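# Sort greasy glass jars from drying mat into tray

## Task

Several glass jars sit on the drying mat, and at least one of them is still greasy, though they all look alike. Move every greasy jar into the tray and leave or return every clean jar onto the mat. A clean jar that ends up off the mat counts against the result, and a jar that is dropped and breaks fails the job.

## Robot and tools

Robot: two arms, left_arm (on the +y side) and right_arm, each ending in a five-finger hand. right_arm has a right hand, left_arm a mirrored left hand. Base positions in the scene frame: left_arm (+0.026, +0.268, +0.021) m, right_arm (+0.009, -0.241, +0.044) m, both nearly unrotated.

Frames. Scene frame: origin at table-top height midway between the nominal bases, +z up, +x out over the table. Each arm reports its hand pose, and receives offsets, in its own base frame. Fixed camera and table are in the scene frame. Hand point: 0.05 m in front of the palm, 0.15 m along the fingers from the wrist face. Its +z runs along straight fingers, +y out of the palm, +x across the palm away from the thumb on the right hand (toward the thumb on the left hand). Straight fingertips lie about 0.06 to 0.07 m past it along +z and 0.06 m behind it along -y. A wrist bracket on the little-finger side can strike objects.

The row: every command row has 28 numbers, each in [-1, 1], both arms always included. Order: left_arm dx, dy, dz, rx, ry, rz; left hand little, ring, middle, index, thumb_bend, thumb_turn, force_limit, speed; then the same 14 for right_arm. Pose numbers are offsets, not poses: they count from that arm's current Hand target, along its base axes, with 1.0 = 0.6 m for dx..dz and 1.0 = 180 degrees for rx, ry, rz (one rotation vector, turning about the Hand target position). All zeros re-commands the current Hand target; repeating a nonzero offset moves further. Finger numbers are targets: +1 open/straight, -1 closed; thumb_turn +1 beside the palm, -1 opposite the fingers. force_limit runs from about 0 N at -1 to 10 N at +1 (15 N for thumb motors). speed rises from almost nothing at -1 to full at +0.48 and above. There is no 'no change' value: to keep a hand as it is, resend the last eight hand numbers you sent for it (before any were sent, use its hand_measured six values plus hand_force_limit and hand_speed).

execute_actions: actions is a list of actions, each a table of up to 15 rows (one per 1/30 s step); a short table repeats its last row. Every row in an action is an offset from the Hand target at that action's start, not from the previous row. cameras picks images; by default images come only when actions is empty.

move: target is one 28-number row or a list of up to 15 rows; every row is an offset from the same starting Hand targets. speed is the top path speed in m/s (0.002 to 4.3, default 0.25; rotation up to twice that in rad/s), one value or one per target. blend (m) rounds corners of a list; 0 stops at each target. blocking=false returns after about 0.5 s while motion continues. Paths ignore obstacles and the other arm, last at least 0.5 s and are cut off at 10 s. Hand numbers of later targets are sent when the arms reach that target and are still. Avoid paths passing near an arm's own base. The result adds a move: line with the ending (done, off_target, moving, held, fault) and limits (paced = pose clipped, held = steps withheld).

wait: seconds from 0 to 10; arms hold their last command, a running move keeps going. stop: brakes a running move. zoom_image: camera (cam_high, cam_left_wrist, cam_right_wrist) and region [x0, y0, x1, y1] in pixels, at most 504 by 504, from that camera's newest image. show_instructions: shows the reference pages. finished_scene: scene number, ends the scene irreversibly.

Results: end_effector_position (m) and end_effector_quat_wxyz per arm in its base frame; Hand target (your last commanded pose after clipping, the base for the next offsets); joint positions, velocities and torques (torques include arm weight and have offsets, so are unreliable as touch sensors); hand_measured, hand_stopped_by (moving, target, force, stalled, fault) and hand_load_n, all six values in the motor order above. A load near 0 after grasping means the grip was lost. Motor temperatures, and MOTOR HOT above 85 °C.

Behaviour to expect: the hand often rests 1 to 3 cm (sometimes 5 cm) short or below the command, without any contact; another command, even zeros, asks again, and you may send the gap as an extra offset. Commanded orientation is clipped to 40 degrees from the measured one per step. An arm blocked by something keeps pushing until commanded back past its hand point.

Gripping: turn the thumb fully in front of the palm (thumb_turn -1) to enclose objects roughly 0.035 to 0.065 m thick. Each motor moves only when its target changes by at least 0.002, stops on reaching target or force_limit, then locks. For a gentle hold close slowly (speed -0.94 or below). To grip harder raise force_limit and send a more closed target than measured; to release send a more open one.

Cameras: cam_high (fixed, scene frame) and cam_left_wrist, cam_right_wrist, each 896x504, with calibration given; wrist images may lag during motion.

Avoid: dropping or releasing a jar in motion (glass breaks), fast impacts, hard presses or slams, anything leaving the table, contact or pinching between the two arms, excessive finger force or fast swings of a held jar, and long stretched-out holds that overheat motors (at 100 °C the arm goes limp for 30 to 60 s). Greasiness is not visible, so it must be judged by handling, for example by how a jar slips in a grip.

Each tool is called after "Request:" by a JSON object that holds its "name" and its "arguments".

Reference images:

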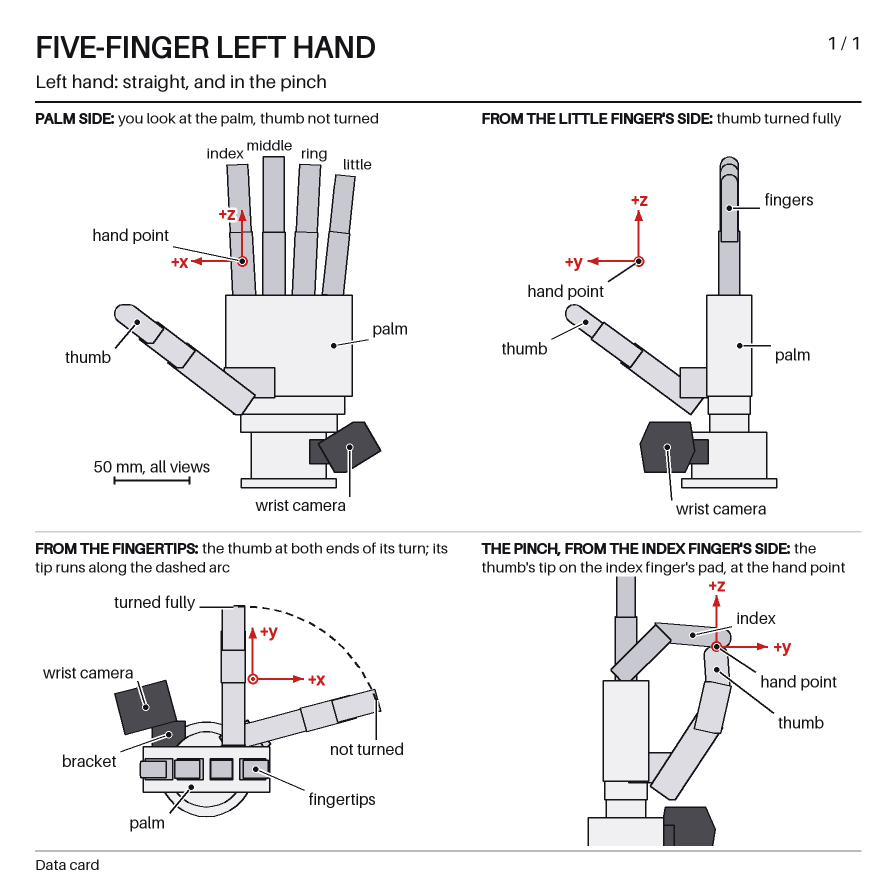

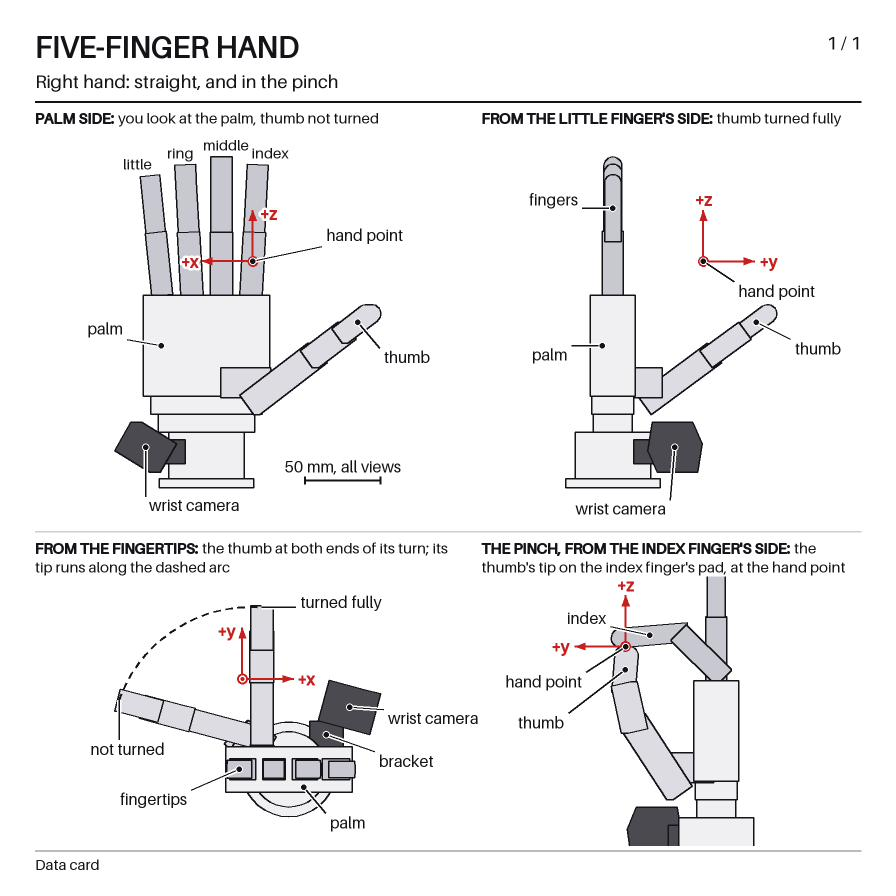

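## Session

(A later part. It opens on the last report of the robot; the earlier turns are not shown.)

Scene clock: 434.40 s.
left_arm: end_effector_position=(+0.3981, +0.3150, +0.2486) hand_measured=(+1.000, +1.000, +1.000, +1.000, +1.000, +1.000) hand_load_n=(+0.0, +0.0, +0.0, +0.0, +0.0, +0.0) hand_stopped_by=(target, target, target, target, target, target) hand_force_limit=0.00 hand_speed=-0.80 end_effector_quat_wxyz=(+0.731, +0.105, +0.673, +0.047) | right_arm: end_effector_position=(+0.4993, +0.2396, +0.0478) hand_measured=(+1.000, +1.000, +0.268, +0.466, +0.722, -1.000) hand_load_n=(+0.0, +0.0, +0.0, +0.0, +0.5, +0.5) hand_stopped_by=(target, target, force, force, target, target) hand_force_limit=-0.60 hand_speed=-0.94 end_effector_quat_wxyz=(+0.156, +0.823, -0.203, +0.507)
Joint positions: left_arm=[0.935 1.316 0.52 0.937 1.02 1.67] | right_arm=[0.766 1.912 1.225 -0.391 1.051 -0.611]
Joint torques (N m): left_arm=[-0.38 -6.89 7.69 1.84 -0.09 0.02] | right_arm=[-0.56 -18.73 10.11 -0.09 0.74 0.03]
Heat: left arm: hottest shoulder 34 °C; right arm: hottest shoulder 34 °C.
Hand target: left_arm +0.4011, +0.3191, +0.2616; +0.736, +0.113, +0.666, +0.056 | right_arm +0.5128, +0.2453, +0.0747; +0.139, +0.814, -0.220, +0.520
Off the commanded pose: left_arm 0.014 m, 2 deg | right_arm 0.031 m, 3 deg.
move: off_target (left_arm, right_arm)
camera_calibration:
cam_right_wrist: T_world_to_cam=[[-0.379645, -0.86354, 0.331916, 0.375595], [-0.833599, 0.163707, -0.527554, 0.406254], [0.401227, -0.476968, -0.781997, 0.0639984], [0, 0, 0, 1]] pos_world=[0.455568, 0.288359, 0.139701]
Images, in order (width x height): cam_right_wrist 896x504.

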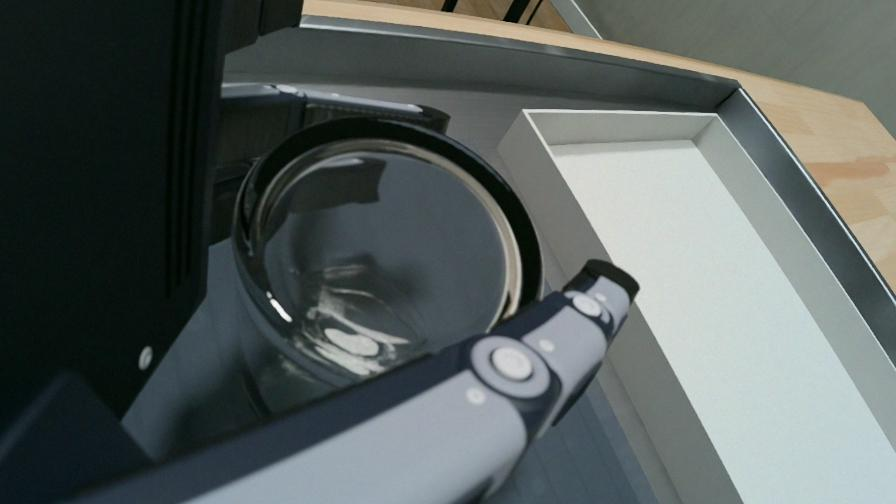

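Request:
{"name": "execute_actions", "arguments": {"actions": [[[0,0,0,0,0,0,1,1,1,1,1,1,0,-0.8,0,0,0,0,0,0,1,1,1,1,1,-1,-0.75,-0.5]]]}}

Request:
{"name": "move", "arguments": {"target": [[0,0,0,0,0,0,1,1,1,1,1,1,0,-0.8,-0.085,0.05,0.0,0,0,0,1,1,1,1,1,-1,-0.75,-0.5],[0,0,0,0,0,0,1,1,1,1,1,1,0,-0.8,-0.085,0.05,0.24,0,0,0,1,1,1,1,1,-1,-0.75,-0.5],[0,0,0,0,0,0,1,1,1,1,1,1,0,-0.8,-0.286,0.295,0.142,0,-0.0291,0.3331,1,1,1,1,1,-1,-0.75,-0.5]], "speed": [0.08,0.15,0.25], "blend": [0.01,0.03,0], "cameras": ["cam_right_wrist","cam_high"]}}

Scene clock: 443.30 s.
left_arm: end_effector_position=(+0.3981, +0.3150, +0.2486) hand_measured=(+1.000, +1.000, +1.000, +1.000, +1.000, +1.000) hand_load_n=(+0.0, +0.0, +0.0, +0.0, +0.0, +0.0) hand_stopped_by=(target, target, target, target, target, target) hand_force_limit=0.00 hand_speed=-0.80 end_effector_quat_wxyz=(+0.731, +0.105, +0.673, +0.047) | right_arm: end_effector_position=(+0.4993, +0.2396, +0.0478) hand_measured=(+1.000, +1.000, +1.000, +1.000, +1.000, -1.000) hand_load_n=(+0.0, +0.0, +0.0, +0.0, +0.0, +0.0) hand_stopped_by=(target, target, target, target, target, target) hand_force_limit=-0.75 hand_speed=-0.50 end_effector_quat_wxyz=(+0.156, +0.823, -0.203, +0.507)
Joint positions: left_arm=[0.935 1.316 0.52 0.937 1.02 1.67] | right_arm=[0.766 1.912 1.225 -0.391 1.051 -0.611]
Joint torques (N m): left_arm=[-0.32 -6.95 7.68 1.85 -0.09 0.02] | right_arm=[-0.5 -18.67 10.18 -0.13 0.74 0.03]
Heat: left arm: hottest shoulder 34 °C; right arm: hottest shoulder 34 °C.
Hand target: left_arm +0.4011, +0.3191, +0.2616; +0.736, +0.113, +0.666, +0.056 | right_arm +0.5128, +0.2453, +0.0747; +0.139, +0.814, -0.220, +0.520
Off the commanded pose: left_arm 0.014 m, 2 deg | right_arm 0.031 m, 3 deg.

Scene clock: 447.77 s.
left_arm: end_effector_position=(+0.3981, +0.3150, +0.2486) hand_measured=(+1.000, +1.000, +1.000, +1.000, +1.000, +1.000) hand_load_n=(+0.0, +0.0, +0.0, +0.0, +0.0, +0.0) hand_stopped_by=(target, target, target, target, target, target) hand_force_limit=0.00 hand_speed=-0.80 end_effector_quat_wxyz=(+0.731, +0.105, +0.673, +0.047) | right_arm: end_effector_position=(+0.3426, +0.4180, +0.1433) hand_measured=(+1.000, +1.000, +1.000, +1.000, +1.000, -1.000) hand_load_n=(+0.0, -0.5, -0.5, +0.0, +0.0, +0.5) hand_stopped_by=(target, target, target, target, target, target) hand_force_limit=-0.75 hand_speed=-0.50 end_effector_quat_wxyz=(-0.134, +0.801, +0.215, +0.543)
Joint positions: left_arm=[0.935 1.316 0.52 0.937 1.02 1.67] | right_arm=[1.171 1.486 0.819 0.191 0.612 -1.304]
Joint torques (N m): left_arm=[-0.44 -6.95 7.68 1.87 -0.09 0.02] | right_arm=[0.56 -12.86 7.88 1.48 0.09 -0.02]
Heat: left arm: hottest shoulder 34 °C; right arm: hottest shoulder 34 °C.
Hand target: left_arm +0.4011, +0.3191, +0.2616; +0.736, +0.113, +0.666, +0.056 | right_arm +0.3412, +0.4224, +0.1600; -0.149, +0.791, +0.211, +0.554
Off the commanded pose: left_arm 0.014 m, 2 deg | right_arm 0.017 m, 2 deg.
move: off_target (left_arm, right_arm)
camera_calibration:
cam_right_wrist: T_world_to_cam=[[0.529121, -0.790385, 0.308742, 0.0998125], [-0.544963, -0.595421, -0.59033, 0.524298], [0.65042, 0.144103, -0.745781, -0.0634472], [0, 0, 0, 1]] pos_world=[0.274177, 0.400211, 0.231375]
Images, in order (width x height): cam_high 896x504, cam_right_wrist 896x504.

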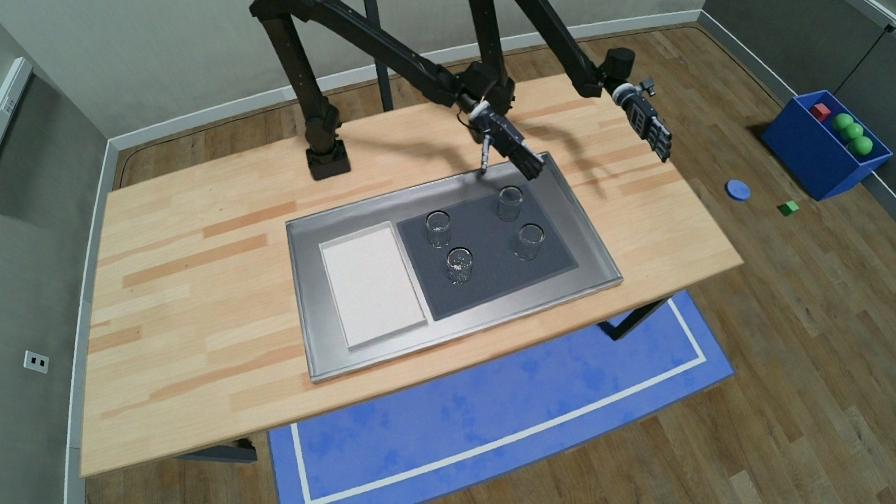

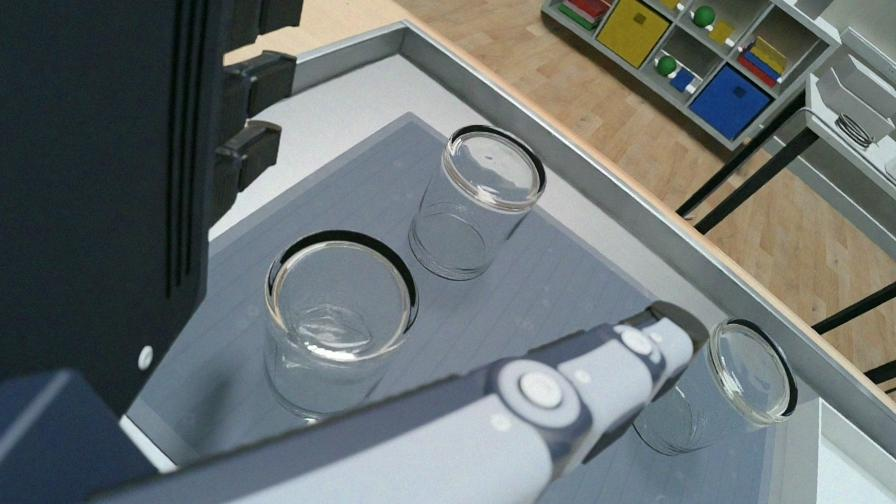

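Request:
{"name": "move", "arguments": {"target": [[0,0,0,0,0,0,1,1,1,1,1,1,0,-0.8,-0.012,0.009,-0.1,0,0,0,1,1,1,1,1,-1,-0.75,-0.5],[0,0,0,0,0,0,1,1,1,1,1,1,0,-0.8,-0.012,0.009,-0.2367,0,0,0,1,1,1,1,1,-1,-0.75,-0.5]], "speed": [0.15,0.08], "blend": 0.01, "cameras": ["cam_right_wrist"]}}

Scene clock: 454.00 s.
left_arm: end_effector_position=(+0.3981, +0.3150, +0.2486) hand_measured=(+1.000, +1.000, +1.000, +1.000, +1.000, +1.000) hand_load_n=(+0.0, +0.0, +0.0, +0.0, +0.0, +0.0) hand_stopped_by=(target, target, target, target, target, target) hand_force_limit=0.00 hand_speed=-0.80 end_effector_quat_wxyz=(+0.731, +0.105, +0.673, +0.047) | right_arm: end_effector_position=(+0.3366, +0.4240, +0.0186) hand_measured=(+1.000, +1.000, +1.000, +1.000, +1.000, -1.000) hand_load_n=(+0.0, +0.0, +0.0, +0.0, +0.0, +0.0) hand_stopped_by=(target, target, target, target, target, target) hand_force_limit=-0.75 hand_speed=-0.50 end_effector_quat_wxyz=(-0.143, +0.794, +0.212, +0.551)
Joint positions: left_arm=[0.935 1.316 0.52 0.937 1.02 1.67] | right_arm=[1.189 1.802 0.726 0.629 0.625 -1.305]
Joint torques (N m): left_arm=[-0.38 -6.89 7.68 1.81 -0.09 0.03] | right_arm=[0.73 -11.4 5.19 1.47 0.3 0.09]
Heat: left arm: hottest shoulder 34 °C; right arm: hottest elbow 34 °C.
Hand target: left_arm +0.4011, +0.3191, +0.2616; +0.736, +0.113, +0.666, +0.056 | right_arm +0.3339, +0.4276, +0.0178; -0.149, +0.791, +0.211, +0.554
Off the commanded pose: left_arm 0.014 m, 2 deg | right_arm 0.005 m, 1 deg.
move: off_target (left_arm)
camera_calibration:
cam_right_wrist: T_world_to_cam=[[0.529737, -0.793562, 0.299396, 0.147509], [-0.531107, -0.58558, -0.61239, 0.442522], [0.66129, 0.165394, -0.731669, -0.166462], [0, 0, 0, 1]] pos_world=[0.266966, 0.403722, 0.105037]
Images, in order (width x height): cam_right_wrist 896x504.

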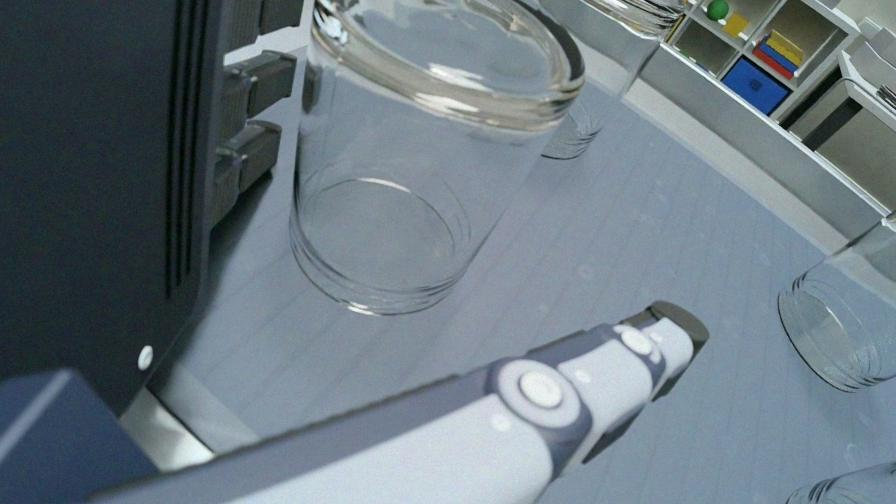

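Request:
{"name": "move", "arguments": {"target": [0,0,0,0,0,0,1,1,1,1,1,1,0,-0.8,0.072,0.039,-0.0077,0,0,0,1,1,1,1,1,-1,-0.75,-0.5], "speed": 0.06, "cameras": ["cam_right_wrist"]}}

Scene clock: 458.77 s.
left_arm: end_effector_position=(+0.3981, +0.3150, +0.2486) hand_measured=(+1.000, +1.000, +1.000, +1.000, +1.000, +1.000) hand_load_n=(+0.0, +0.0, +0.0, +0.0, +0.0, +0.0) hand_stopped_by=(target, target, target, target, target, target) hand_force_limit=0.00 hand_speed=-0.80 end_effector_quat_wxyz=(+0.731, +0.105, +0.673, +0.047) | right_arm: end_effector_position=(+0.3661, +0.4443, +0.0142) hand_measured=(+1.000, +1.000, +1.000, +1.000, +1.000, -1.000) hand_load_n=(+0.0, +0.0, +0.0, +0.0, +0.0, +0.5) hand_stopped_by=(target, target, target, target, target, target) hand_force_limit=-0.75 hand_speed=-0.50 end_effector_quat_wxyz=(-0.151, +0.792, +0.213, +0.551)
Joint positions: left_arm=[0.935 1.316 0.52 0.937 1.02 1.67] | right_arm=[1.142 1.861 0.804 0.632 0.569 -1.328]
Joint torques (N m): left_arm=[-0.38 -6.95 7.69 1.84 -0.09 0.02] | right_arm=[-0.85 -11.05 8.31 0.84 0.02 -0.05]
Heat: left arm: hottest shoulder 34 °C; right arm: hottest elbow 34 °C.
Hand target: left_arm +0.4011, +0.3191, +0.2616; +0.736, +0.113, +0.666, +0.056 | right_arm +0.3772, +0.4512, +0.0134; -0.149, +0.791, +0.210, +0.554
Off the commanded pose: left_arm 0.014 m, 2 deg | right_arm 0.013 m, 1 deg.
move: off_target (left_arm, right_arm)
camera_calibration:
cam_right_wrist: T_world_to_cam=[[0.539131, -0.791104, 0.28895, 0.144913], [-0.525922, -0.584194, -0.618161, 0.465009], [0.657833, 0.181305, -0.731016, -0.198259], [0, 0, 0, 1]] pos_world=[0.296852, 0.422243, 0.100647]
Images, in order (width x height): cam_right_wrist 896x504.

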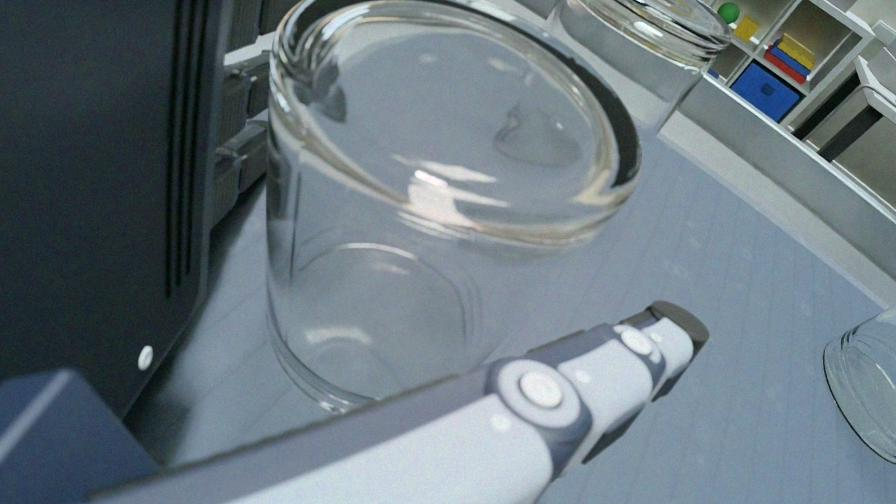

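Request:
{"name": "move", "arguments": {"target": [0,0,0,0,0,0,1,1,1,1,1,1,0,-0.8,0.021,-0.0035,-0.003,0,0,0,1,1,1,1,1,-1,-0.75,-0.5], "speed": 0.05, "cameras": ["cam_right_wrist"]}}

Scene clock: 463.20 s.
left_arm: end_effector_position=(+0.3981, +0.3150, +0.2486) hand_measured=(+1.000, +1.000, +1.000, +1.000, +1.000, +1.000) hand_load_n=(+0.0, +0.0, +0.0, +0.0, +0.0, +0.0) hand_stopped_by=(target, target, target, target, target, target) hand_force_limit=0.00 hand_speed=-0.80 end_effector_quat_wxyz=(+0.731, +0.105, +0.673, +0.047) | right_arm: end_effector_position=(+0.3752, +0.4462, +0.0142) hand_measured=(+1.000, +1.000, +1.000, +1.000, +1.000, -1.000) hand_load_n=(+0.0, +0.0, +0.0, +0.0, +0.0, +0.0) hand_stopped_by=(target, target, target, target, target, target) hand_force_limit=-0.75 hand_speed=-0.50 end_effector_quat_wxyz=(-0.154, +0.792, +0.217, +0.549)
Joint positions: left_arm=[0.935 1.316 0.52 0.937 1.02 1.67] | right_arm=[1.122 1.867 0.816 0.632 0.541 -1.338]
Joint torques (N m): left_arm=[-0.44 -7 7.72 1.83 -0.09 0.03] | right_arm=[-1.44 -10.75 8.18 1.11 0.15 -0.08]
Heat: left arm: hottest shoulder 34 °C; right arm: hottest elbow 34 °C.
Hand target: left_arm +0.4011, +0.3191, +0.2616; +0.736, +0.113, +0.666, +0.056 | right_arm +0.3898, +0.4490, +0.0116; -0.149, +0.791, +0.210, +0.554
Off the commanded pose: left_arm 0.014 m, 2 deg | right_arm 0.015 m, 1 deg.
move: off_target (left_arm, right_arm)
camera_calibration:
cam_right_wrist: T_world_to_cam=[[0.547529, -0.786368, 0.286072, 0.136314], [-0.522087, -0.588198, -0.617615, 0.471231], [0.65394, 0.188808, -0.732608, -0.206523], [0, 0, 0, 1]] pos_world=[0.306441, 0.423363, 0.100743]
Images, in order (width x height): cam_right_wrist 896x504.

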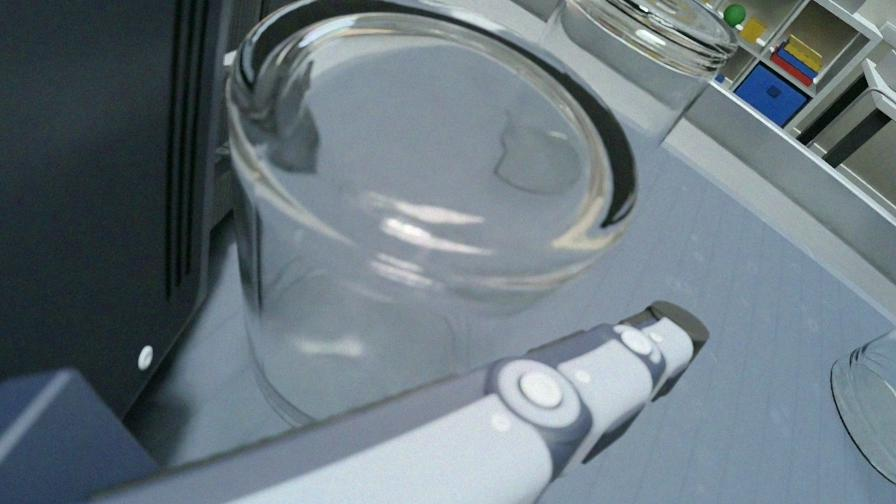

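Request:
{"name": "execute_actions", "arguments": {"actions": [[[0,0,0,0,0,0,1,1,1,1,1,1,0,-0.8,0,0,0,0,0,0,1,1,0.5,0.65,0.8,-1,-0.75,-0.6]],[[0,0,0,0,0,0,1,1,1,1,1,1,0,-0.8,0,0,0,0,0,0,1,1,-1,-1,-1,-1,-0.7,-0.965]]]}}

Request:
{"name": "wait", "arguments": {"seconds": 2}}

Request:
{"name": "move", "arguments": {"target": [0,0,0,0,0,0,1,1,1,1,1,1,0,-0.8,0.0,0.0,0.07,0,0,0,1,1,-1,-1,-1,-1,-0.7,-0.965], "speed": 0.03, "cameras": ["cam_right_wrist"]}}

Scene clock: 470.87 s.
left_arm: end_effector_position=(+0.3981, +0.3150, +0.2486) hand_measured=(+1.000, +1.000, +1.000, +1.000, +1.000, +1.000) hand_load_n=(+0.0, +0.0, +0.0, +0.0, +0.0, +0.0) hand_stopped_by=(target, target, target, target, target, target) hand_force_limit=0.00 hand_speed=-0.80 end_effector_quat_wxyz=(+0.731, +0.105, +0.673, +0.047) | right_arm: end_effector_position=(+0.3786, +0.4440, +0.0147) hand_measured=(+1.000, +1.000, +0.202, +0.946, +0.736, -1.000) hand_load_n=(+0.0, +0.0, +1.5, +0.5, +2.5, +0.5) hand_stopped_by=(target, target, force, force, force, target) hand_force_limit=-0.70 hand_speed=-0.96 end_effector_quat_wxyz=(-0.149, +0.792, +0.216, +0.551)
Joint positions: left_arm=[0.935 1.316 0.52 0.937 1.02 1.67] | right_arm=[1.116 1.869 0.818 0.632 0.544 -1.347]
Joint torques (N m): left_arm=[-0.38 -7 7.68 1.83 -0.09 0.02] | right_arm=[-0.97 -10.93 8.05 1.1 0.03 0.02]
Heat: left arm: hottest shoulder 34 °C; right arm: hottest elbow 34 °C.
Hand target: left_arm +0.4011, +0.3191, +0.2616; +0.736, +0.113, +0.666, +0.056 | right_arm +0.3898, +0.4489, +0.0115; -0.149, +0.791, +0.210, +0.554
Off the commanded pose: left_arm 0.014 m, 2 deg | right_arm 0.013 m, 1 deg.

Scene clock: 472.87 s.
left_arm: end_effector_position=(+0.3981, +0.3150, +0.2486) hand_measured=(+1.000, +1.000, +1.000, +1.000, +1.000, +1.000) hand_load_n=(+0.0, +0.0, +0.0, +0.0, +0.0, +0.0) hand_stopped_by=(target, target, target, target, target, target) hand_force_limit=0.00 hand_speed=-0.80 end_effector_quat_wxyz=(+0.731, +0.105, +0.673, +0.047) | right_arm: end_effector_position=(+0.3786, +0.4440, +0.0147) hand_measured=(+1.000, +1.000, +0.202, +0.946, +0.736, -1.000) hand_load_n=(+0.0, +0.0, +1.5, +0.5, +2.5, +0.0) hand_stopped_by=(target, target, force, force, force, target) hand_force_limit=-0.70 hand_speed=-0.96 end_effector_quat_wxyz=(-0.149, +0.792, +0.216, +0.551)
Joint positions: left_arm=[0.935 1.316 0.52 0.937 1.02 1.67] | right_arm=[1.116 1.869 0.818 0.632 0.544 -1.347]
Joint torques (N m): left_arm=[-0.38 -7.06 7.69 1.84 -0.09 0.02] | right_arm=[-0.97 -10.93 8.05 1.1 0.03 0.02]
Heat: left arm: hottest shoulder 34 °C; right arm: hottest elbow 34 °C.
Hand target: left_arm +0.4011, +0.3191, +0.2616; +0.736, +0.113, +0.666, +0.056 | right_arm +0.3898, +0.4489, +0.0115; -0.149, +0.791, +0.210, +0.554
Off the commanded pose: left_arm 0.014 m, 2 deg | right_arm 0.013 m, 1 deg.
wait: 2.00 s; at rest by 0.17 s

Scene clock: 474.60 s.
left_arm: end_effector_position=(+0.3981, +0.3150, +0.2486) hand_measured=(+1.000, +1.000, +1.000, +1.000, +1.000, +1.000) hand_load_n=(+0.0, +0.0, +0.0, -0.5, +0.0, +0.0) hand_stopped_by=(target, target, target, target, target, target) hand_force_limit=0.00 hand_speed=-0.80 end_effector_quat_wxyz=(+0.731, +0.105, +0.673, +0.047) | right_arm: end_effector_position=(+0.3779, +0.4381, +0.0221) hand_measured=(+1.000, +1.000, +0.202, +0.946, +0.736, -1.000) hand_load_n=(+0.0, +0.0, +2.0, +0.5, +2.0, +1.0) hand_stopped_by=(target, target, force, force, force, target) hand_force_limit=-0.70 hand_speed=-0.96 end_effector_quat_wxyz=(-0.133, +0.802, +0.227, +0.536)
Joint positions: left_arm=[0.935 1.316 0.52 0.937 1.02 1.67] | right_arm=[1.112 1.826 0.825 0.53 0.54 -1.347]
Joint torques (N m): left_arm=[-0.38 -6.83 7.68 1.81 -0.09 0.02] | right_arm=[-0.38 -16.67 8.4 0.69 0.21 0.02]
Heat: left arm: hottest shoulder 34 °C; right arm: hottest elbow 34 °C.
Hand target: left_arm +0.4011, +0.3191, +0.2616; +0.736, +0.113, +0.666, +0.056 | right_arm +0.3898, +0.4491, +0.0536; -0.149, +0.791, +0.211, +0.554
Off the commanded pose: left_arm 0.014 m, 2 deg | right_arm 0.035 m, 4 deg.
move: off_target (left_arm, right_arm)
camera_calibration:
cam_right_wrist: T_world_to_cam=[[0.548321, -0.773619, 0.317582, 0.119598], [-0.537287, -0.616905, -0.575109, 0.490088], [0.640833, 0.144712, -0.753917, -0.176197], [0, 0, 0, 1]] pos_world=[0.310653, 0.420359, 0.111034]
Images, in order (width x height): cam_right_wrist 896x504.

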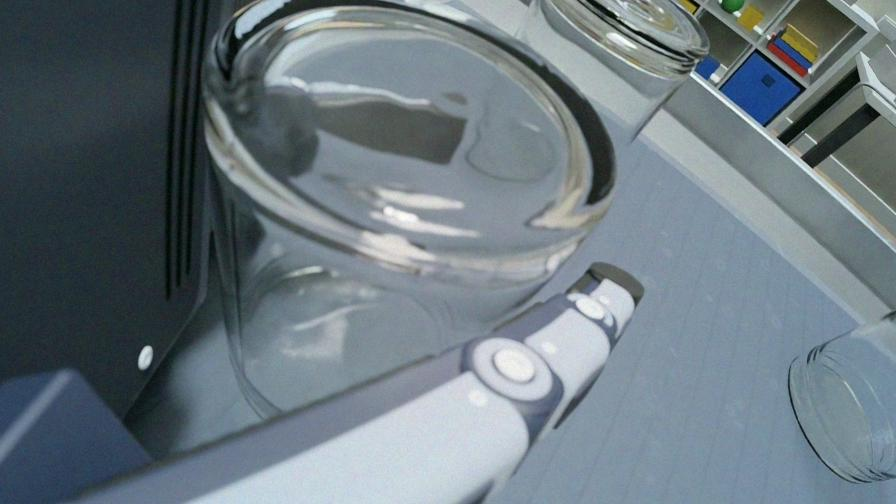

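Request:
{"name": "move", "arguments": {"target": [0,0,0,0,0,0,1,1,1,1,1,1,0,-0.8,0.0,0.0,0.03,0,0,0,1,1,-1,-1,-1,-1,-0.7,-0.965], "speed": 0.03, "cameras": ["cam_right_wrist"]}}

Scene clock: 477.13 s.
left_arm: end_effector_position=(+0.3981, +0.3150, +0.2486) hand_measured=(+1.000, +1.000, +1.000, +1.000, +1.000, +1.000) hand_load_n=(+0.0, +0.0, +0.0, +0.0, +0.0, +0.0) hand_stopped_by=(target, target, target, target, target, target) hand_force_limit=0.00 hand_speed=-0.80 end_effector_quat_wxyz=(+0.731, +0.105, +0.673, +0.047) | right_arm: end_effector_position=(+0.3768, +0.4359, +0.0375) hand_measured=(+1.000, +1.000, +0.202, +0.946, +0.736, -1.000) hand_load_n=(+0.0, +0.0, +2.0, +0.0, +2.0, +1.0) hand_stopped_by=(target, target, force, force, force, target) hand_force_limit=-0.70 hand_speed=-0.96 end_effector_quat_wxyz=(-0.131, +0.803, +0.229, +0.535)
Joint positions: left_arm=[0.935 1.316 0.52 0.937 1.02 1.67] | right_arm=[1.112 1.781 0.825 0.479 0.54 -1.347]
Joint torques (N m): left_arm=[-0.38 -6.83 7.71 1.84 -0.09 0.02] | right_arm=[-0.62 -16.26 9.42 0.69 0.22 0.02]
Heat: left arm: hottest shoulder 34 °C; right arm: hottest elbow 34 °C.
Hand target: left_arm +0.4011, +0.3191, +0.2616; +0.736, +0.113, +0.666, +0.056 | right_arm +0.3898, +0.4491, +0.0715; -0.149, +0.791, +0.211, +0.554
Off the commanded pose: left_arm 0.014 m, 2 deg | right_arm 0.039 m, 4 deg.
move: off_target (left_arm, right_arm)
camera_calibration:
cam_right_wrist: T_world_to_cam=[[0.54916, -0.771885, 0.320339, 0.112405], [-0.538881, -0.620038, -0.570228, 0.498819], [0.638773, 0.140522, -0.756454, -0.160898], [0, 0, 0, 1]] pos_world=[0.309853, 0.41866, 0.126722]
Images, in order (width x height): cam_right_wrist 896x504.

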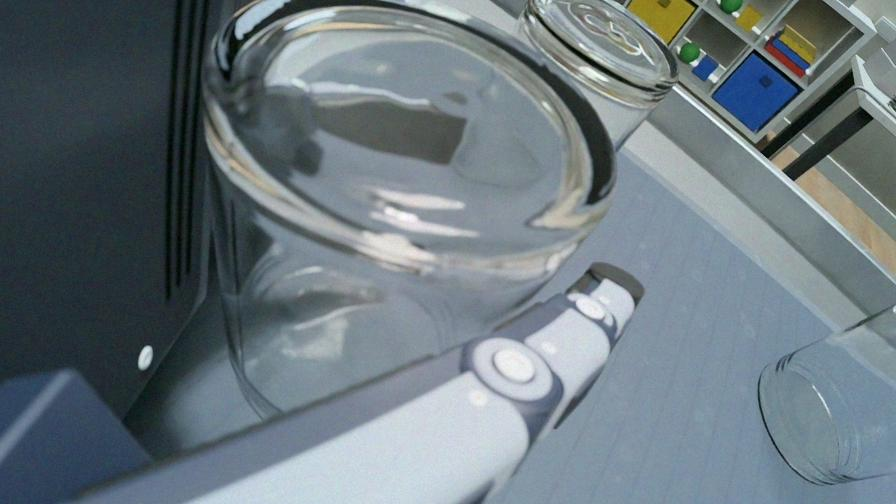

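Request:
{"name": "move", "arguments": {"target": [0,0,0,0,0,0,1,1,1,1,1,1,0,-0.8,0.0,0.0,-0.1,0,0,0,1,1,-1,-1,-1,-1,-0.7,-0.965], "speed": 0.05}}

Request:
{"name": "execute_actions", "arguments": {"actions": [[[0,0,0,0,0,0,1,1,1,1,1,1,0,-0.8,0,0,0,0,0,0,1,1,1,1,1,-1,-0.75,-0.5]]]}}

Scene clock: 481.00 s.
left_arm: end_effector_position=(+0.3981, +0.3150, +0.2486) hand_measured=(+1.000, +1.000, +1.000, +1.000, +1.000, +1.000) hand_load_n=(+0.0, +0.0, +0.0, +0.0, +0.0, +0.0) hand_stopped_by=(target, target, target, target, target, target) hand_force_limit=0.00 hand_speed=-0.80 end_effector_quat_wxyz=(+0.731, +0.105, +0.673, +0.047) | right_arm: end_effector_position=(+0.3818, +0.4434, +0.0157) hand_measured=(+1.000, +1.000, +0.202, +0.946, +0.736, -1.000) hand_load_n=(+0.0, +0.0, +0.5, +0.0, +2.0, -0.5) hand_stopped_by=(target, target, force, force, force, target) hand_force_limit=-0.70 hand_speed=-0.96 end_effector_quat_wxyz=(-0.145, +0.792, +0.216, +0.552)
Joint positions: left_arm=[0.935 1.316 0.52 0.937 1.02 1.67] | right_arm=[1.112 1.869 0.825 0.623 0.547 -1.351]
Joint torques (N m): left_arm=[-0.38 -6.95 7.68 1.83 -0.09 0.02] | right_arm=[-0.62 -10.93 7.49 1.39 -0.08 0.07]
Heat: left arm: hottest shoulder 34 °C; right arm: hottest elbow 34 °C.
Hand target: left_arm +0.4011, +0.3191, +0.2616; +0.736, +0.113, +0.666, +0.056 | right_arm +0.3898, +0.4490, +0.0114; -0.149, +0.791, +0.211, +0.554
Off the commanded pose: left_arm 0.014 m, 2 deg | right_arm 0.011 m, 1 deg.
move: off_target (left_arm, right_arm)

Scene clock: 481.87 s.
left_arm: end_effector_position=(+0.3981, +0.3150, +0.2486) hand_measured=(+1.000, +1.000, +1.000, +1.000, +1.000, +1.000) hand_load_n=(+0.0, +0.0, +0.0, +0.0, +0.0, +0.0) hand_stopped_by=(target, target, target, target, target, target) hand_force_limit=0.00 hand_speed=-0.80 end_effector_quat_wxyz=(+0.731, +0.105, +0.673, +0.047) | right_arm: end_effector_position=(+0.3819, +0.4434, +0.0152) hand_measured=(+1.000, +1.000, +1.000, +1.000, +1.000, -1.000) hand_load_n=(+0.0, +0.0, +0.0, -0.5, +0.0, +0.5) hand_stopped_by=(target, target, target, target, target, target) hand_force_limit=-0.75 hand_speed=-0.50 end_effector_quat_wxyz=(-0.145, +0.792, +0.216, +0.552)
Joint positions: left_arm=[0.935 1.316 0.52 0.937 1.02 1.67] | right_arm=[1.112 1.871 0.825 0.626 0.548 -1.351]
Joint torques (N m): left_arm=[-0.38 -6.89 7.66 1.78 -0.09 0.03] | right_arm=[-0.62 -11.16 7.5 1.33 -0.1 0.08]
Heat: left arm: hottest shoulder 34 °C; right arm: hottest elbow 34 °C.
Hand target: left_arm +0.4011, +0.3191, +0.2616; +0.736, +0.113, +0.666, +0.056 | right_arm +0.3898, +0.4490, +0.0114; -0.149, +0.791, +0.211, +0.554
Off the commanded pose: left_arm 0.014 m, 2 deg | right_arm 0.010 m, 1 deg.

Request:
{"name": "move", "arguments": {"target": [[0,0,0,0,0,0,1,1,1,1,1,1,0,-0.8,-0.075,-0.042,0.0,0,0,0,1,1,1,1,1,-1,-0.75,-0.5],[0,0,0,0,0,0,1,1,1,1,1,1,0,-0.8,-0.075,-0.042,0.317,0,0,0,1,1,1,1,1,-1,-0.75,-0.5],[0,0,0,0,0,0,1,1,1,1,1,1,0,-0.8,0.205,-0.063,0.24,0,0,0.1944,1,1,1,1,1,-1,-0.75,-0.5]], "speed": [0.08,0.15,0.25], "blend": [0.01,0.03,0], "cameras": ["cam_right_wrist","cam_high"]}}

Scene clock: 493.63 s.
left_arm: end_effector_position=(+0.3981, +0.3150, +0.2486) hand_measured=(+1.000, +1.000, +1.000, +1.000, +1.000, +1.000) hand_load_n=(+0.0, +0.0, +0.0, +0.0, +0.0, +0.0) hand_stopped_by=(target, target, target, target, target, target) hand_force_limit=0.00 hand_speed=-0.80 end_effector_quat_wxyz=(+0.731, +0.105, +0.673, +0.047) | right_arm: end_effector_position=(+0.5002, +0.3980, +0.1375) hand_measured=(+1.000, +1.000, +1.000, +1.000, +1.000, -1.000) hand_load_n=(+0.0, +0.0, +0.0, +0.0, +0.0, +0.0) hand_stopped_by=(target, target, target, target, target, target) hand_force_limit=-0.75 hand_speed=-0.50 end_effector_quat_wxyz=(-0.308, +0.704, +0.434, +0.470)
Joint positions: left_arm=[0.935 1.316 0.52 0.937 1.02 1.67] | right_arm=[0.626 1.588 0.914 0.248 -0.467 -1.746]
Joint torques (N m): left_arm=[-0.38 -6.83 7.71 1.83 -0.09 0.02] | right_arm=[0.67 -11.22 12.19 0.79 -0.33 -0.03]
Heat: left arm: hottest shoulder 34 °C; right arm: hottest shoulder 33 °C.
Hand target: left_arm +0.4011, +0.3191, +0.2616; +0.736, +0.113, +0.666, +0.056 | right_arm +0.5128, +0.4112, +0.1557; -0.309, +0.691, +0.439, +0.484
Off the commanded pose: left_arm 0.014 m, 2 deg | right_arm 0.026 m, 2 deg.
move: off_target (left_arm, right_arm)
camera_calibration:
cam_right_wrist: T_world_to_cam=[[0.897408, -0.350782, 0.267601, -0.351126], [-0.126308, -0.785404, -0.605959, 0.463177], [0.422735, 0.509992, -0.749135, -0.198679], [0, 0, 0, 1]] pos_world=[0.457595, 0.341937, 0.225791]
Images, in order (width x height): cam_high 896x504, cam_right_wrist 896x504.

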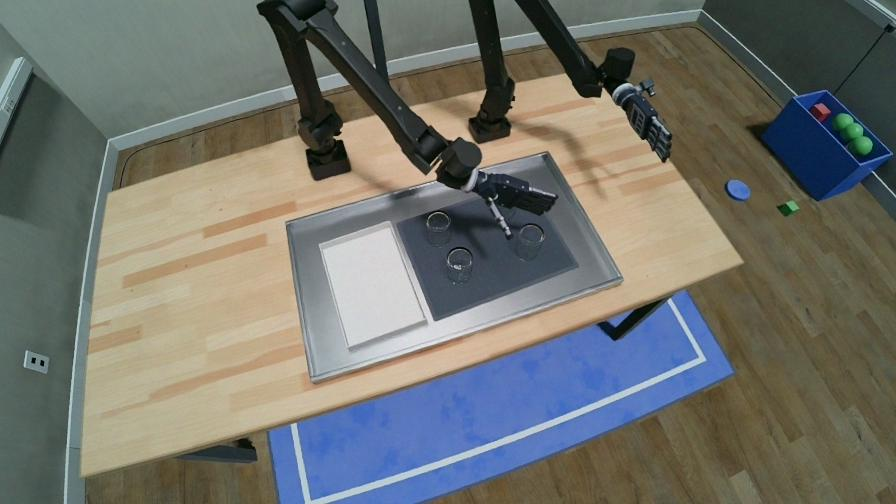

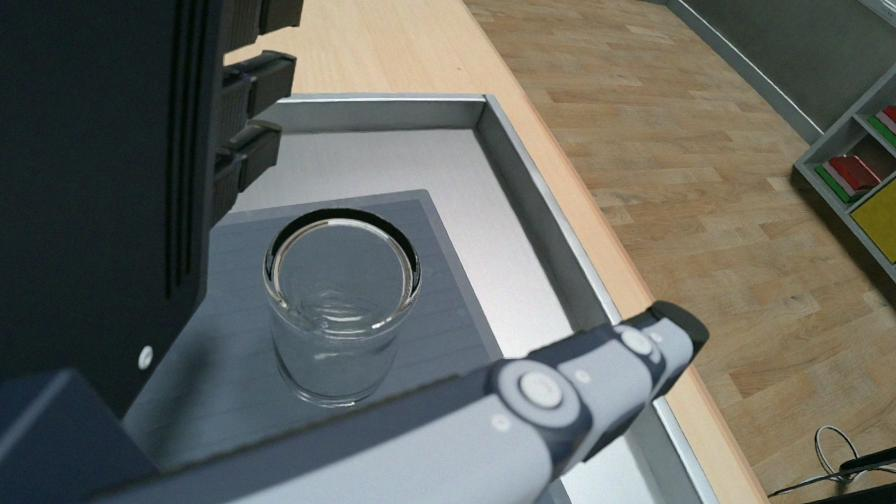

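Request:
{"name": "move", "arguments": {"target": [[0,0,0,0,0,0,1,1,1,1,1,1,0,-0.8,-0.03,0.01,-0.1,0,0,0,1,1,1,1,1,-1,-0.75,-0.5],[0,0,0,0,0,0,1,1,1,1,1,1,0,-0.8,-0.03,0.01,-0.21,0,0,0,1,1,1,1,1,-1,-0.75,-0.5]], "speed": [0.12,0.07], "blend": 0.01, "cameras": ["cam_right_wrist"]}}

Scene clock: 500.60 s.
left_arm: end_effector_position=(+0.3981, +0.3150, +0.2486) hand_measured=(+1.000, +1.000, +1.000, +1.000, +1.000, +1.000) hand_load_n=(+0.0, +0.0, +0.0, +0.0, +0.0, +0.0) hand_stopped_by=(target, target, target, target, target, target) hand_force_limit=0.00 hand_speed=-0.80 end_effector_quat_wxyz=(+0.731, +0.105, +0.673, +0.047) | right_arm: end_effector_position=(+0.4960, +0.4131, +0.0303) hand_measured=(+1.000, +1.000, +1.000, +1.000, +1.000, -1.000) hand_load_n=(+0.0, +0.0, +0.0, +0.0, +0.0, +0.5) hand_stopped_by=(target, target, target, target, target, target) hand_force_limit=-0.75 hand_speed=-0.50 end_effector_quat_wxyz=(-0.306, +0.695, +0.440, +0.480)
Joint positions: left_arm=[0.935 1.316 0.52 0.937 1.02 1.67] | right_arm=[0.657 1.844 0.848 0.597 -0.442 -1.746]
Joint torques (N m): left_arm=[-0.32 -6.95 7.69 1.83 -0.08 0.02] | right_arm=[0.62 -12.75 5.93 1.59 -0.11 0.12]
Heat: left arm: hottest shoulder 34 °C; right arm: hottest elbow 34 °C.
Hand target: left_arm +0.4011, +0.3191, +0.2616; +0.736, +0.113, +0.666, +0.056 | right_arm +0.4947, +0.4171, +0.0295; -0.309, +0.691, +0.439, +0.484
Off the commanded pose: left_arm 0.014 m, 2 deg | right_arm 0.004 m, 1 deg.
move: off_target (left_arm)
camera_calibration:
cam_right_wrist: T_world_to_cam=[[0.892366, -0.34607, 0.289688, -0.313413], [-0.103552, -0.781757, -0.614925, 0.397066], [0.439273, 0.51874, -0.73345, -0.297253], [0, 0, 0, 1]] pos_world=[0.451372, 0.356143, 0.116937]
Images, in order (width x height): cam_right_wrist 896x504.

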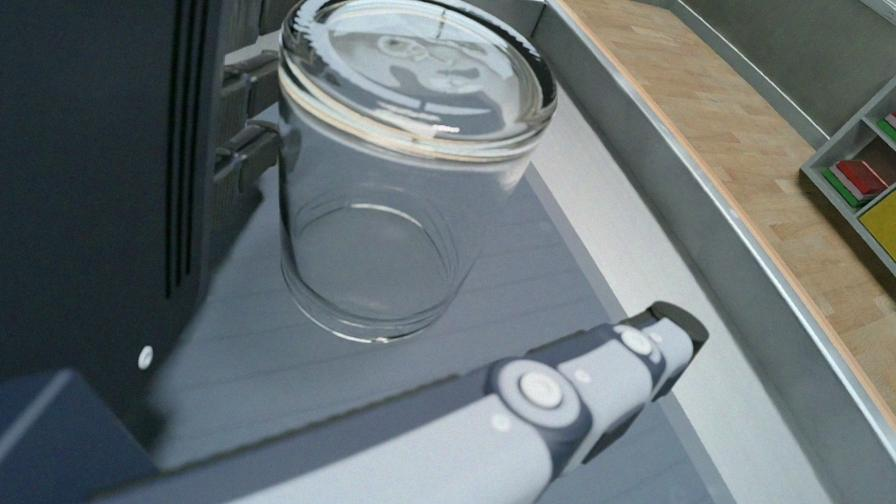

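Request:
{"name": "move", "arguments": {"target": [0,0,0,0,0,0,1,1,1,1,1,1,0,-0.8,0.039,0.076,-0.0137,0,0,0,1,1,1,1,1,-1,-0.75,-0.5], "speed": 0.06, "cameras": ["cam_right_wrist"]}}

Scene clock: 504.83 s.
left_arm: end_effector_position=(+0.3981, +0.3150, +0.2486) hand_measured=(+1.000, +1.000, +1.000, +1.000, +1.000, +1.000) hand_load_n=(+0.0, +0.0, +0.0, +0.0, +0.0, +0.0) hand_stopped_by=(target, target, target, target, target, target) hand_force_limit=0.00 hand_speed=-0.80 end_effector_quat_wxyz=(+0.731, +0.105, +0.673, +0.047) | right_arm: end_effector_position=(+0.5112, +0.4505, +0.0177) hand_measured=(+1.000, +1.000, +1.000, +1.000, +1.000, -1.000) hand_load_n=(+0.0, +0.0, +0.0, +0.0, +0.0, +0.5) hand_stopped_by=(target, target, target, target, target, target) hand_force_limit=-0.75 hand_speed=-0.50 end_effector_quat_wxyz=(-0.305, +0.694, +0.440, +0.481)
Joint positions: left_arm=[0.935 1.316 0.52 0.937 1.02 1.67] | right_arm=[0.698 1.933 0.952 0.591 -0.403 -1.73]
Joint torques (N m): left_arm=[-0.38 -6.95 7.69 1.83 -0.09 0.02] | right_arm=[0.79 -13.51 9.35 0.55 -0.09 0.14]
Heat: left arm: hottest shoulder 34 °C; right arm: hottest elbow 34 °C.
Hand target: left_arm +0.4011, +0.3191, +0.2616; +0.736, +0.113, +0.666, +0.056 | right_arm +0.5180, +0.4628, +0.0212; -0.309, +0.691, +0.439, +0.484
Off the commanded pose: left_arm 0.014 m, 2 deg | right_arm 0.015 m, 1 deg.
move: off_target (left_arm, right_arm)
camera_calibration:
cam_right_wrist: T_world_to_cam=[[0.891677, -0.346534, 0.29125, -0.309961], [-0.102766, -0.781566, -0.615299, 0.419578], [0.440854, 0.518718, -0.732516, -0.333374], [0, 0, 0, 1]] pos_world=[0.466472, 0.393443, 0.10424]
Images, in order (width x height): cam_right_wrist 896x504.

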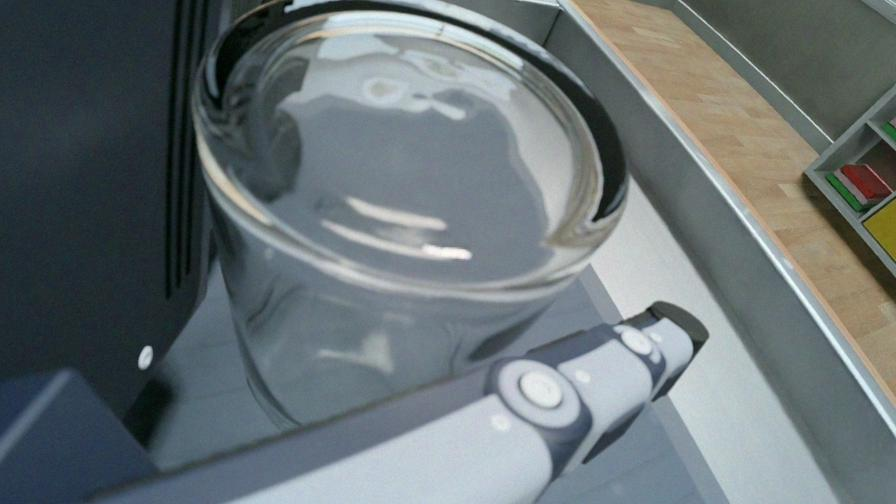

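Request:
{"name": "execute_actions", "arguments": {"actions": [[[0,0,0,0,0,0,1,1,1,1,1,1,0,-0.8,0,0,0,0,0,0,1,1,0.45,0.55,0.8,-1,-0.65,-0.6]],[[0,0,0,0,0,0,1,1,1,1,1,1,0,-0.8,0,0,0,0,0,0,1,1,-1,-1,-1,-1,-0.7,-0.965]]]}}

Request:
{"name": "wait", "arguments": {"seconds": 2, "cameras": ["cam_right_wrist"]}}

Scene clock: 511.87 s.
left_arm: end_effector_position=(+0.3981, +0.3150, +0.2486) hand_measured=(+1.000, +1.000, +1.000, +1.000, +1.000, +1.000) hand_load_n=(+0.0, +0.0, +0.0, +0.0, +0.0, +0.0) hand_stopped_by=(target, target, target, target, target, target) hand_force_limit=0.00 hand_speed=-0.80 end_effector_quat_wxyz=(+0.731, +0.105, +0.673, +0.047) | right_arm: end_effector_position=(+0.5113, +0.4503, +0.0176) hand_measured=(+1.000, +1.000, +0.226, +0.386, +0.698, -1.000) hand_load_n=(+0.0, +0.0, +2.0, +1.0, +2.5, +1.0) hand_stopped_by=(target, target, force, force, force, target) hand_force_limit=-0.70 hand_speed=-0.96 end_effector_quat_wxyz=(-0.305, +0.695, +0.439, +0.481)
Joint positions: left_arm=[0.935 1.316 0.52 0.937 1.02 1.67] | right_arm=[0.698 1.933 0.952 0.591 -0.402 -1.728]
Joint torques (N m): left_arm=[-0.32 -6.95 7.71 1.84 -0.09 0.02] | right_arm=[0.73 -13.57 9.35 0.54 -0.12 0.1]
Heat: left arm: hottest shoulder 34 °C; right arm: hottest elbow 34 °C.
Hand target: left_arm +0.4011, +0.3191, +0.2616; +0.736, +0.113, +0.666, +0.056 | right_arm +0.5182, +0.4626, +0.0213; -0.309, +0.691, +0.439, +0.484
Off the commanded pose: left_arm 0.014 m, 2 deg | right_arm 0.015 m, 1 deg.

Scene clock: 513.87 s.
left_arm: end_effector_position=(+0.3981, +0.3150, +0.2486) hand_measured=(+1.000, +1.000, +1.000, +1.000, +1.000, +1.000) hand_load_n=(+0.0, +0.0, +0.0, +0.0, +0.0, +0.0) hand_stopped_by=(target, target, target, target, target, target) hand_force_limit=0.00 hand_speed=-0.80 end_effector_quat_wxyz=(+0.731, +0.105, +0.673, +0.047) | right_arm: end_effector_position=(+0.5113, +0.4503, +0.0176) hand_measured=(+1.000, +1.000, +0.226, +0.386, +0.698, -1.000) hand_load_n=(+0.0, +0.0, +2.0, +1.0, +2.5, +0.5) hand_stopped_by=(target, target, force, force, force, target) hand_force_limit=-0.70 hand_speed=-0.96 end_effector_quat_wxyz=(-0.305, +0.695, +0.439, +0.481)
Joint positions: left_arm=[0.935 1.316 0.52 0.937 1.02 1.67] | right_arm=[0.698 1.933 0.952 0.591 -0.402 -1.728]
Joint torques (N m): left_arm=[-0.38 -6.89 7.69 1.83 -0.09 0.02] | right_arm=[0.73 -13.63 9.36 0.55 -0.13 0.1]
Heat: left arm: hottest shoulder 34 °C; right arm: hottest elbow 34 °C.
Hand target: left_arm +0.4011, +0.3191, +0.2616; +0.736, +0.113, +0.666, +0.056 | right_arm +0.5182, +0.4626, +0.0213; -0.309, +0.691, +0.439, +0.484
Off the commanded pose: left_arm 0.014 m, 2 deg | right_arm 0.015 m, 1 deg.
wait: 2.00 s; at rest by 0.17 s
camera_calibration:
cam_right_wrist: T_world_to_cam=[[0.89142, -0.347983, 0.290308, -0.309335], [-0.104566, -0.781257, -0.615388, 0.420158], [0.44095, 0.518213, -0.732815, -0.333131], [0, 0, 0, 1]] pos_world=[0.466576, 0.393241, 0.104239]
Images, in order (width x height): cam_right_wrist 896x504.

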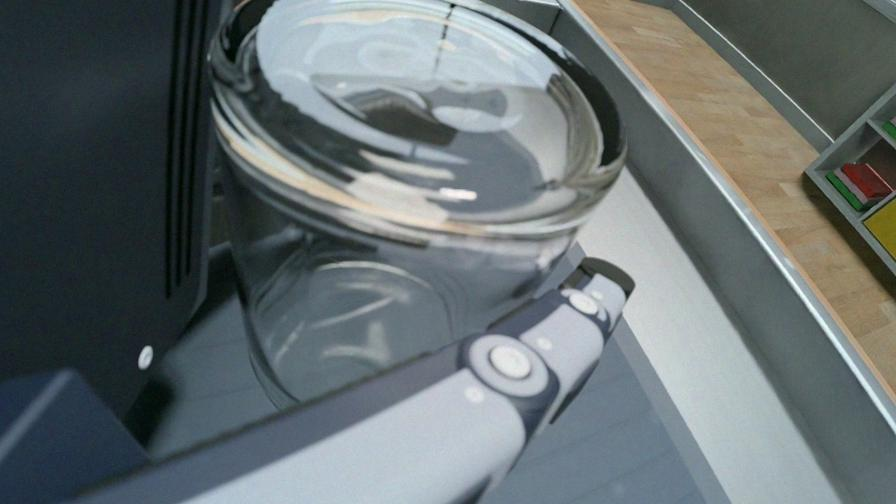

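Request:
{"name": "move", "arguments": {"target": [0,0,0,0,0,0,1,1,1,1,1,1,0,-0.8,0.0,0.0,0.07,0,0,0,1,1,-1,-1,-1,-1,-0.7,-0.965], "speed": 0.03, "cameras": ["cam_right_wrist"]}}

Scene clock: 517.87 s.
left_arm: end_effector_position=(+0.3981, +0.3150, +0.2486) hand_measured=(+1.000, +1.000, +1.000, +1.000, +1.000, +1.000) hand_load_n=(+0.0, +0.0, +0.0, +0.0, -0.5, +0.0) hand_stopped_by=(target, target, target, target, target, target) hand_force_limit=0.00 hand_speed=-0.80 end_effector_quat_wxyz=(+0.731, +0.105, +0.673, +0.047) | right_arm: end_effector_position=(+0.5076, +0.4476, +0.0263) hand_measured=(+1.000, +1.000, +0.226, +0.386, +0.696, -1.000) hand_load_n=(+0.0, +0.0, +0.5, +0.0, +0.5, +1.0) hand_stopped_by=(target, target, force, force, force, target) hand_force_limit=-0.70 hand_speed=-0.96 end_effector_quat_wxyz=(-0.303, +0.709, +0.440, +0.460)
Joint positions: left_arm=[0.935 1.316 0.52 0.937 1.02 1.67] | right_arm=[0.698 1.888 0.962 0.485 -0.402 -1.726]
Joint torques (N m): left_arm=[-0.38 -6.83 7.69 1.85 -0.09 0.03] | right_arm=[0.67 -17.9 9.61 0.62 -0.15 0.09]
Heat: left arm: hottest shoulder 34 °C; right arm: hottest elbow 34 °C.
Hand target: left_arm +0.4011, +0.3191, +0.2616; +0.736, +0.113, +0.666, +0.056 | right_arm +0.5182, +0.4628, +0.0633; -0.309, +0.691, +0.439, +0.484
Off the commanded pose: left_arm 0.014 m, 2 deg | right_arm 0.041 m, 3 deg.
move: off_target (left_arm, right_arm)
camera_calibration:
cam_right_wrist: T_world_to_cam=[[0.902371, -0.339627, 0.265292, -0.318121], [-0.128816, -0.800003, -0.586005, 0.442924], [0.411257, 0.49462, -0.765649, -0.297296], [0, 0, 0, 1]] pos_world=[0.466384, 0.393346, 0.116326]
Images, in order (width x height): cam_right_wrist 896x504.

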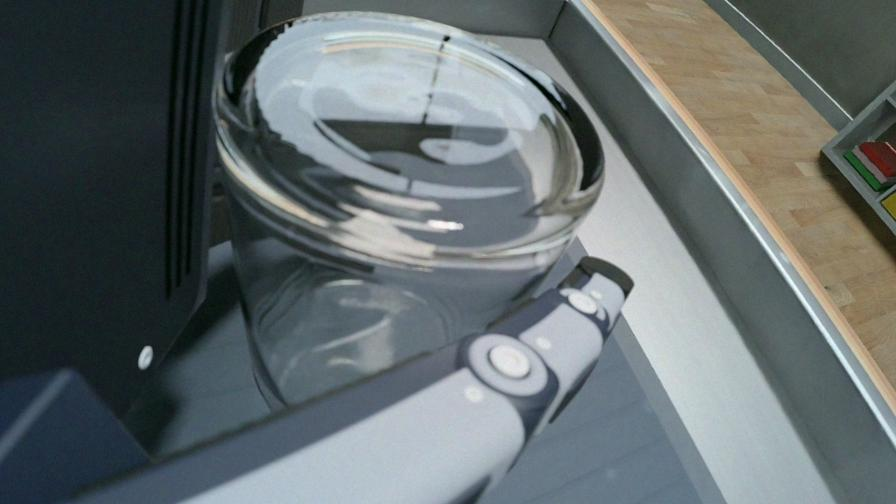

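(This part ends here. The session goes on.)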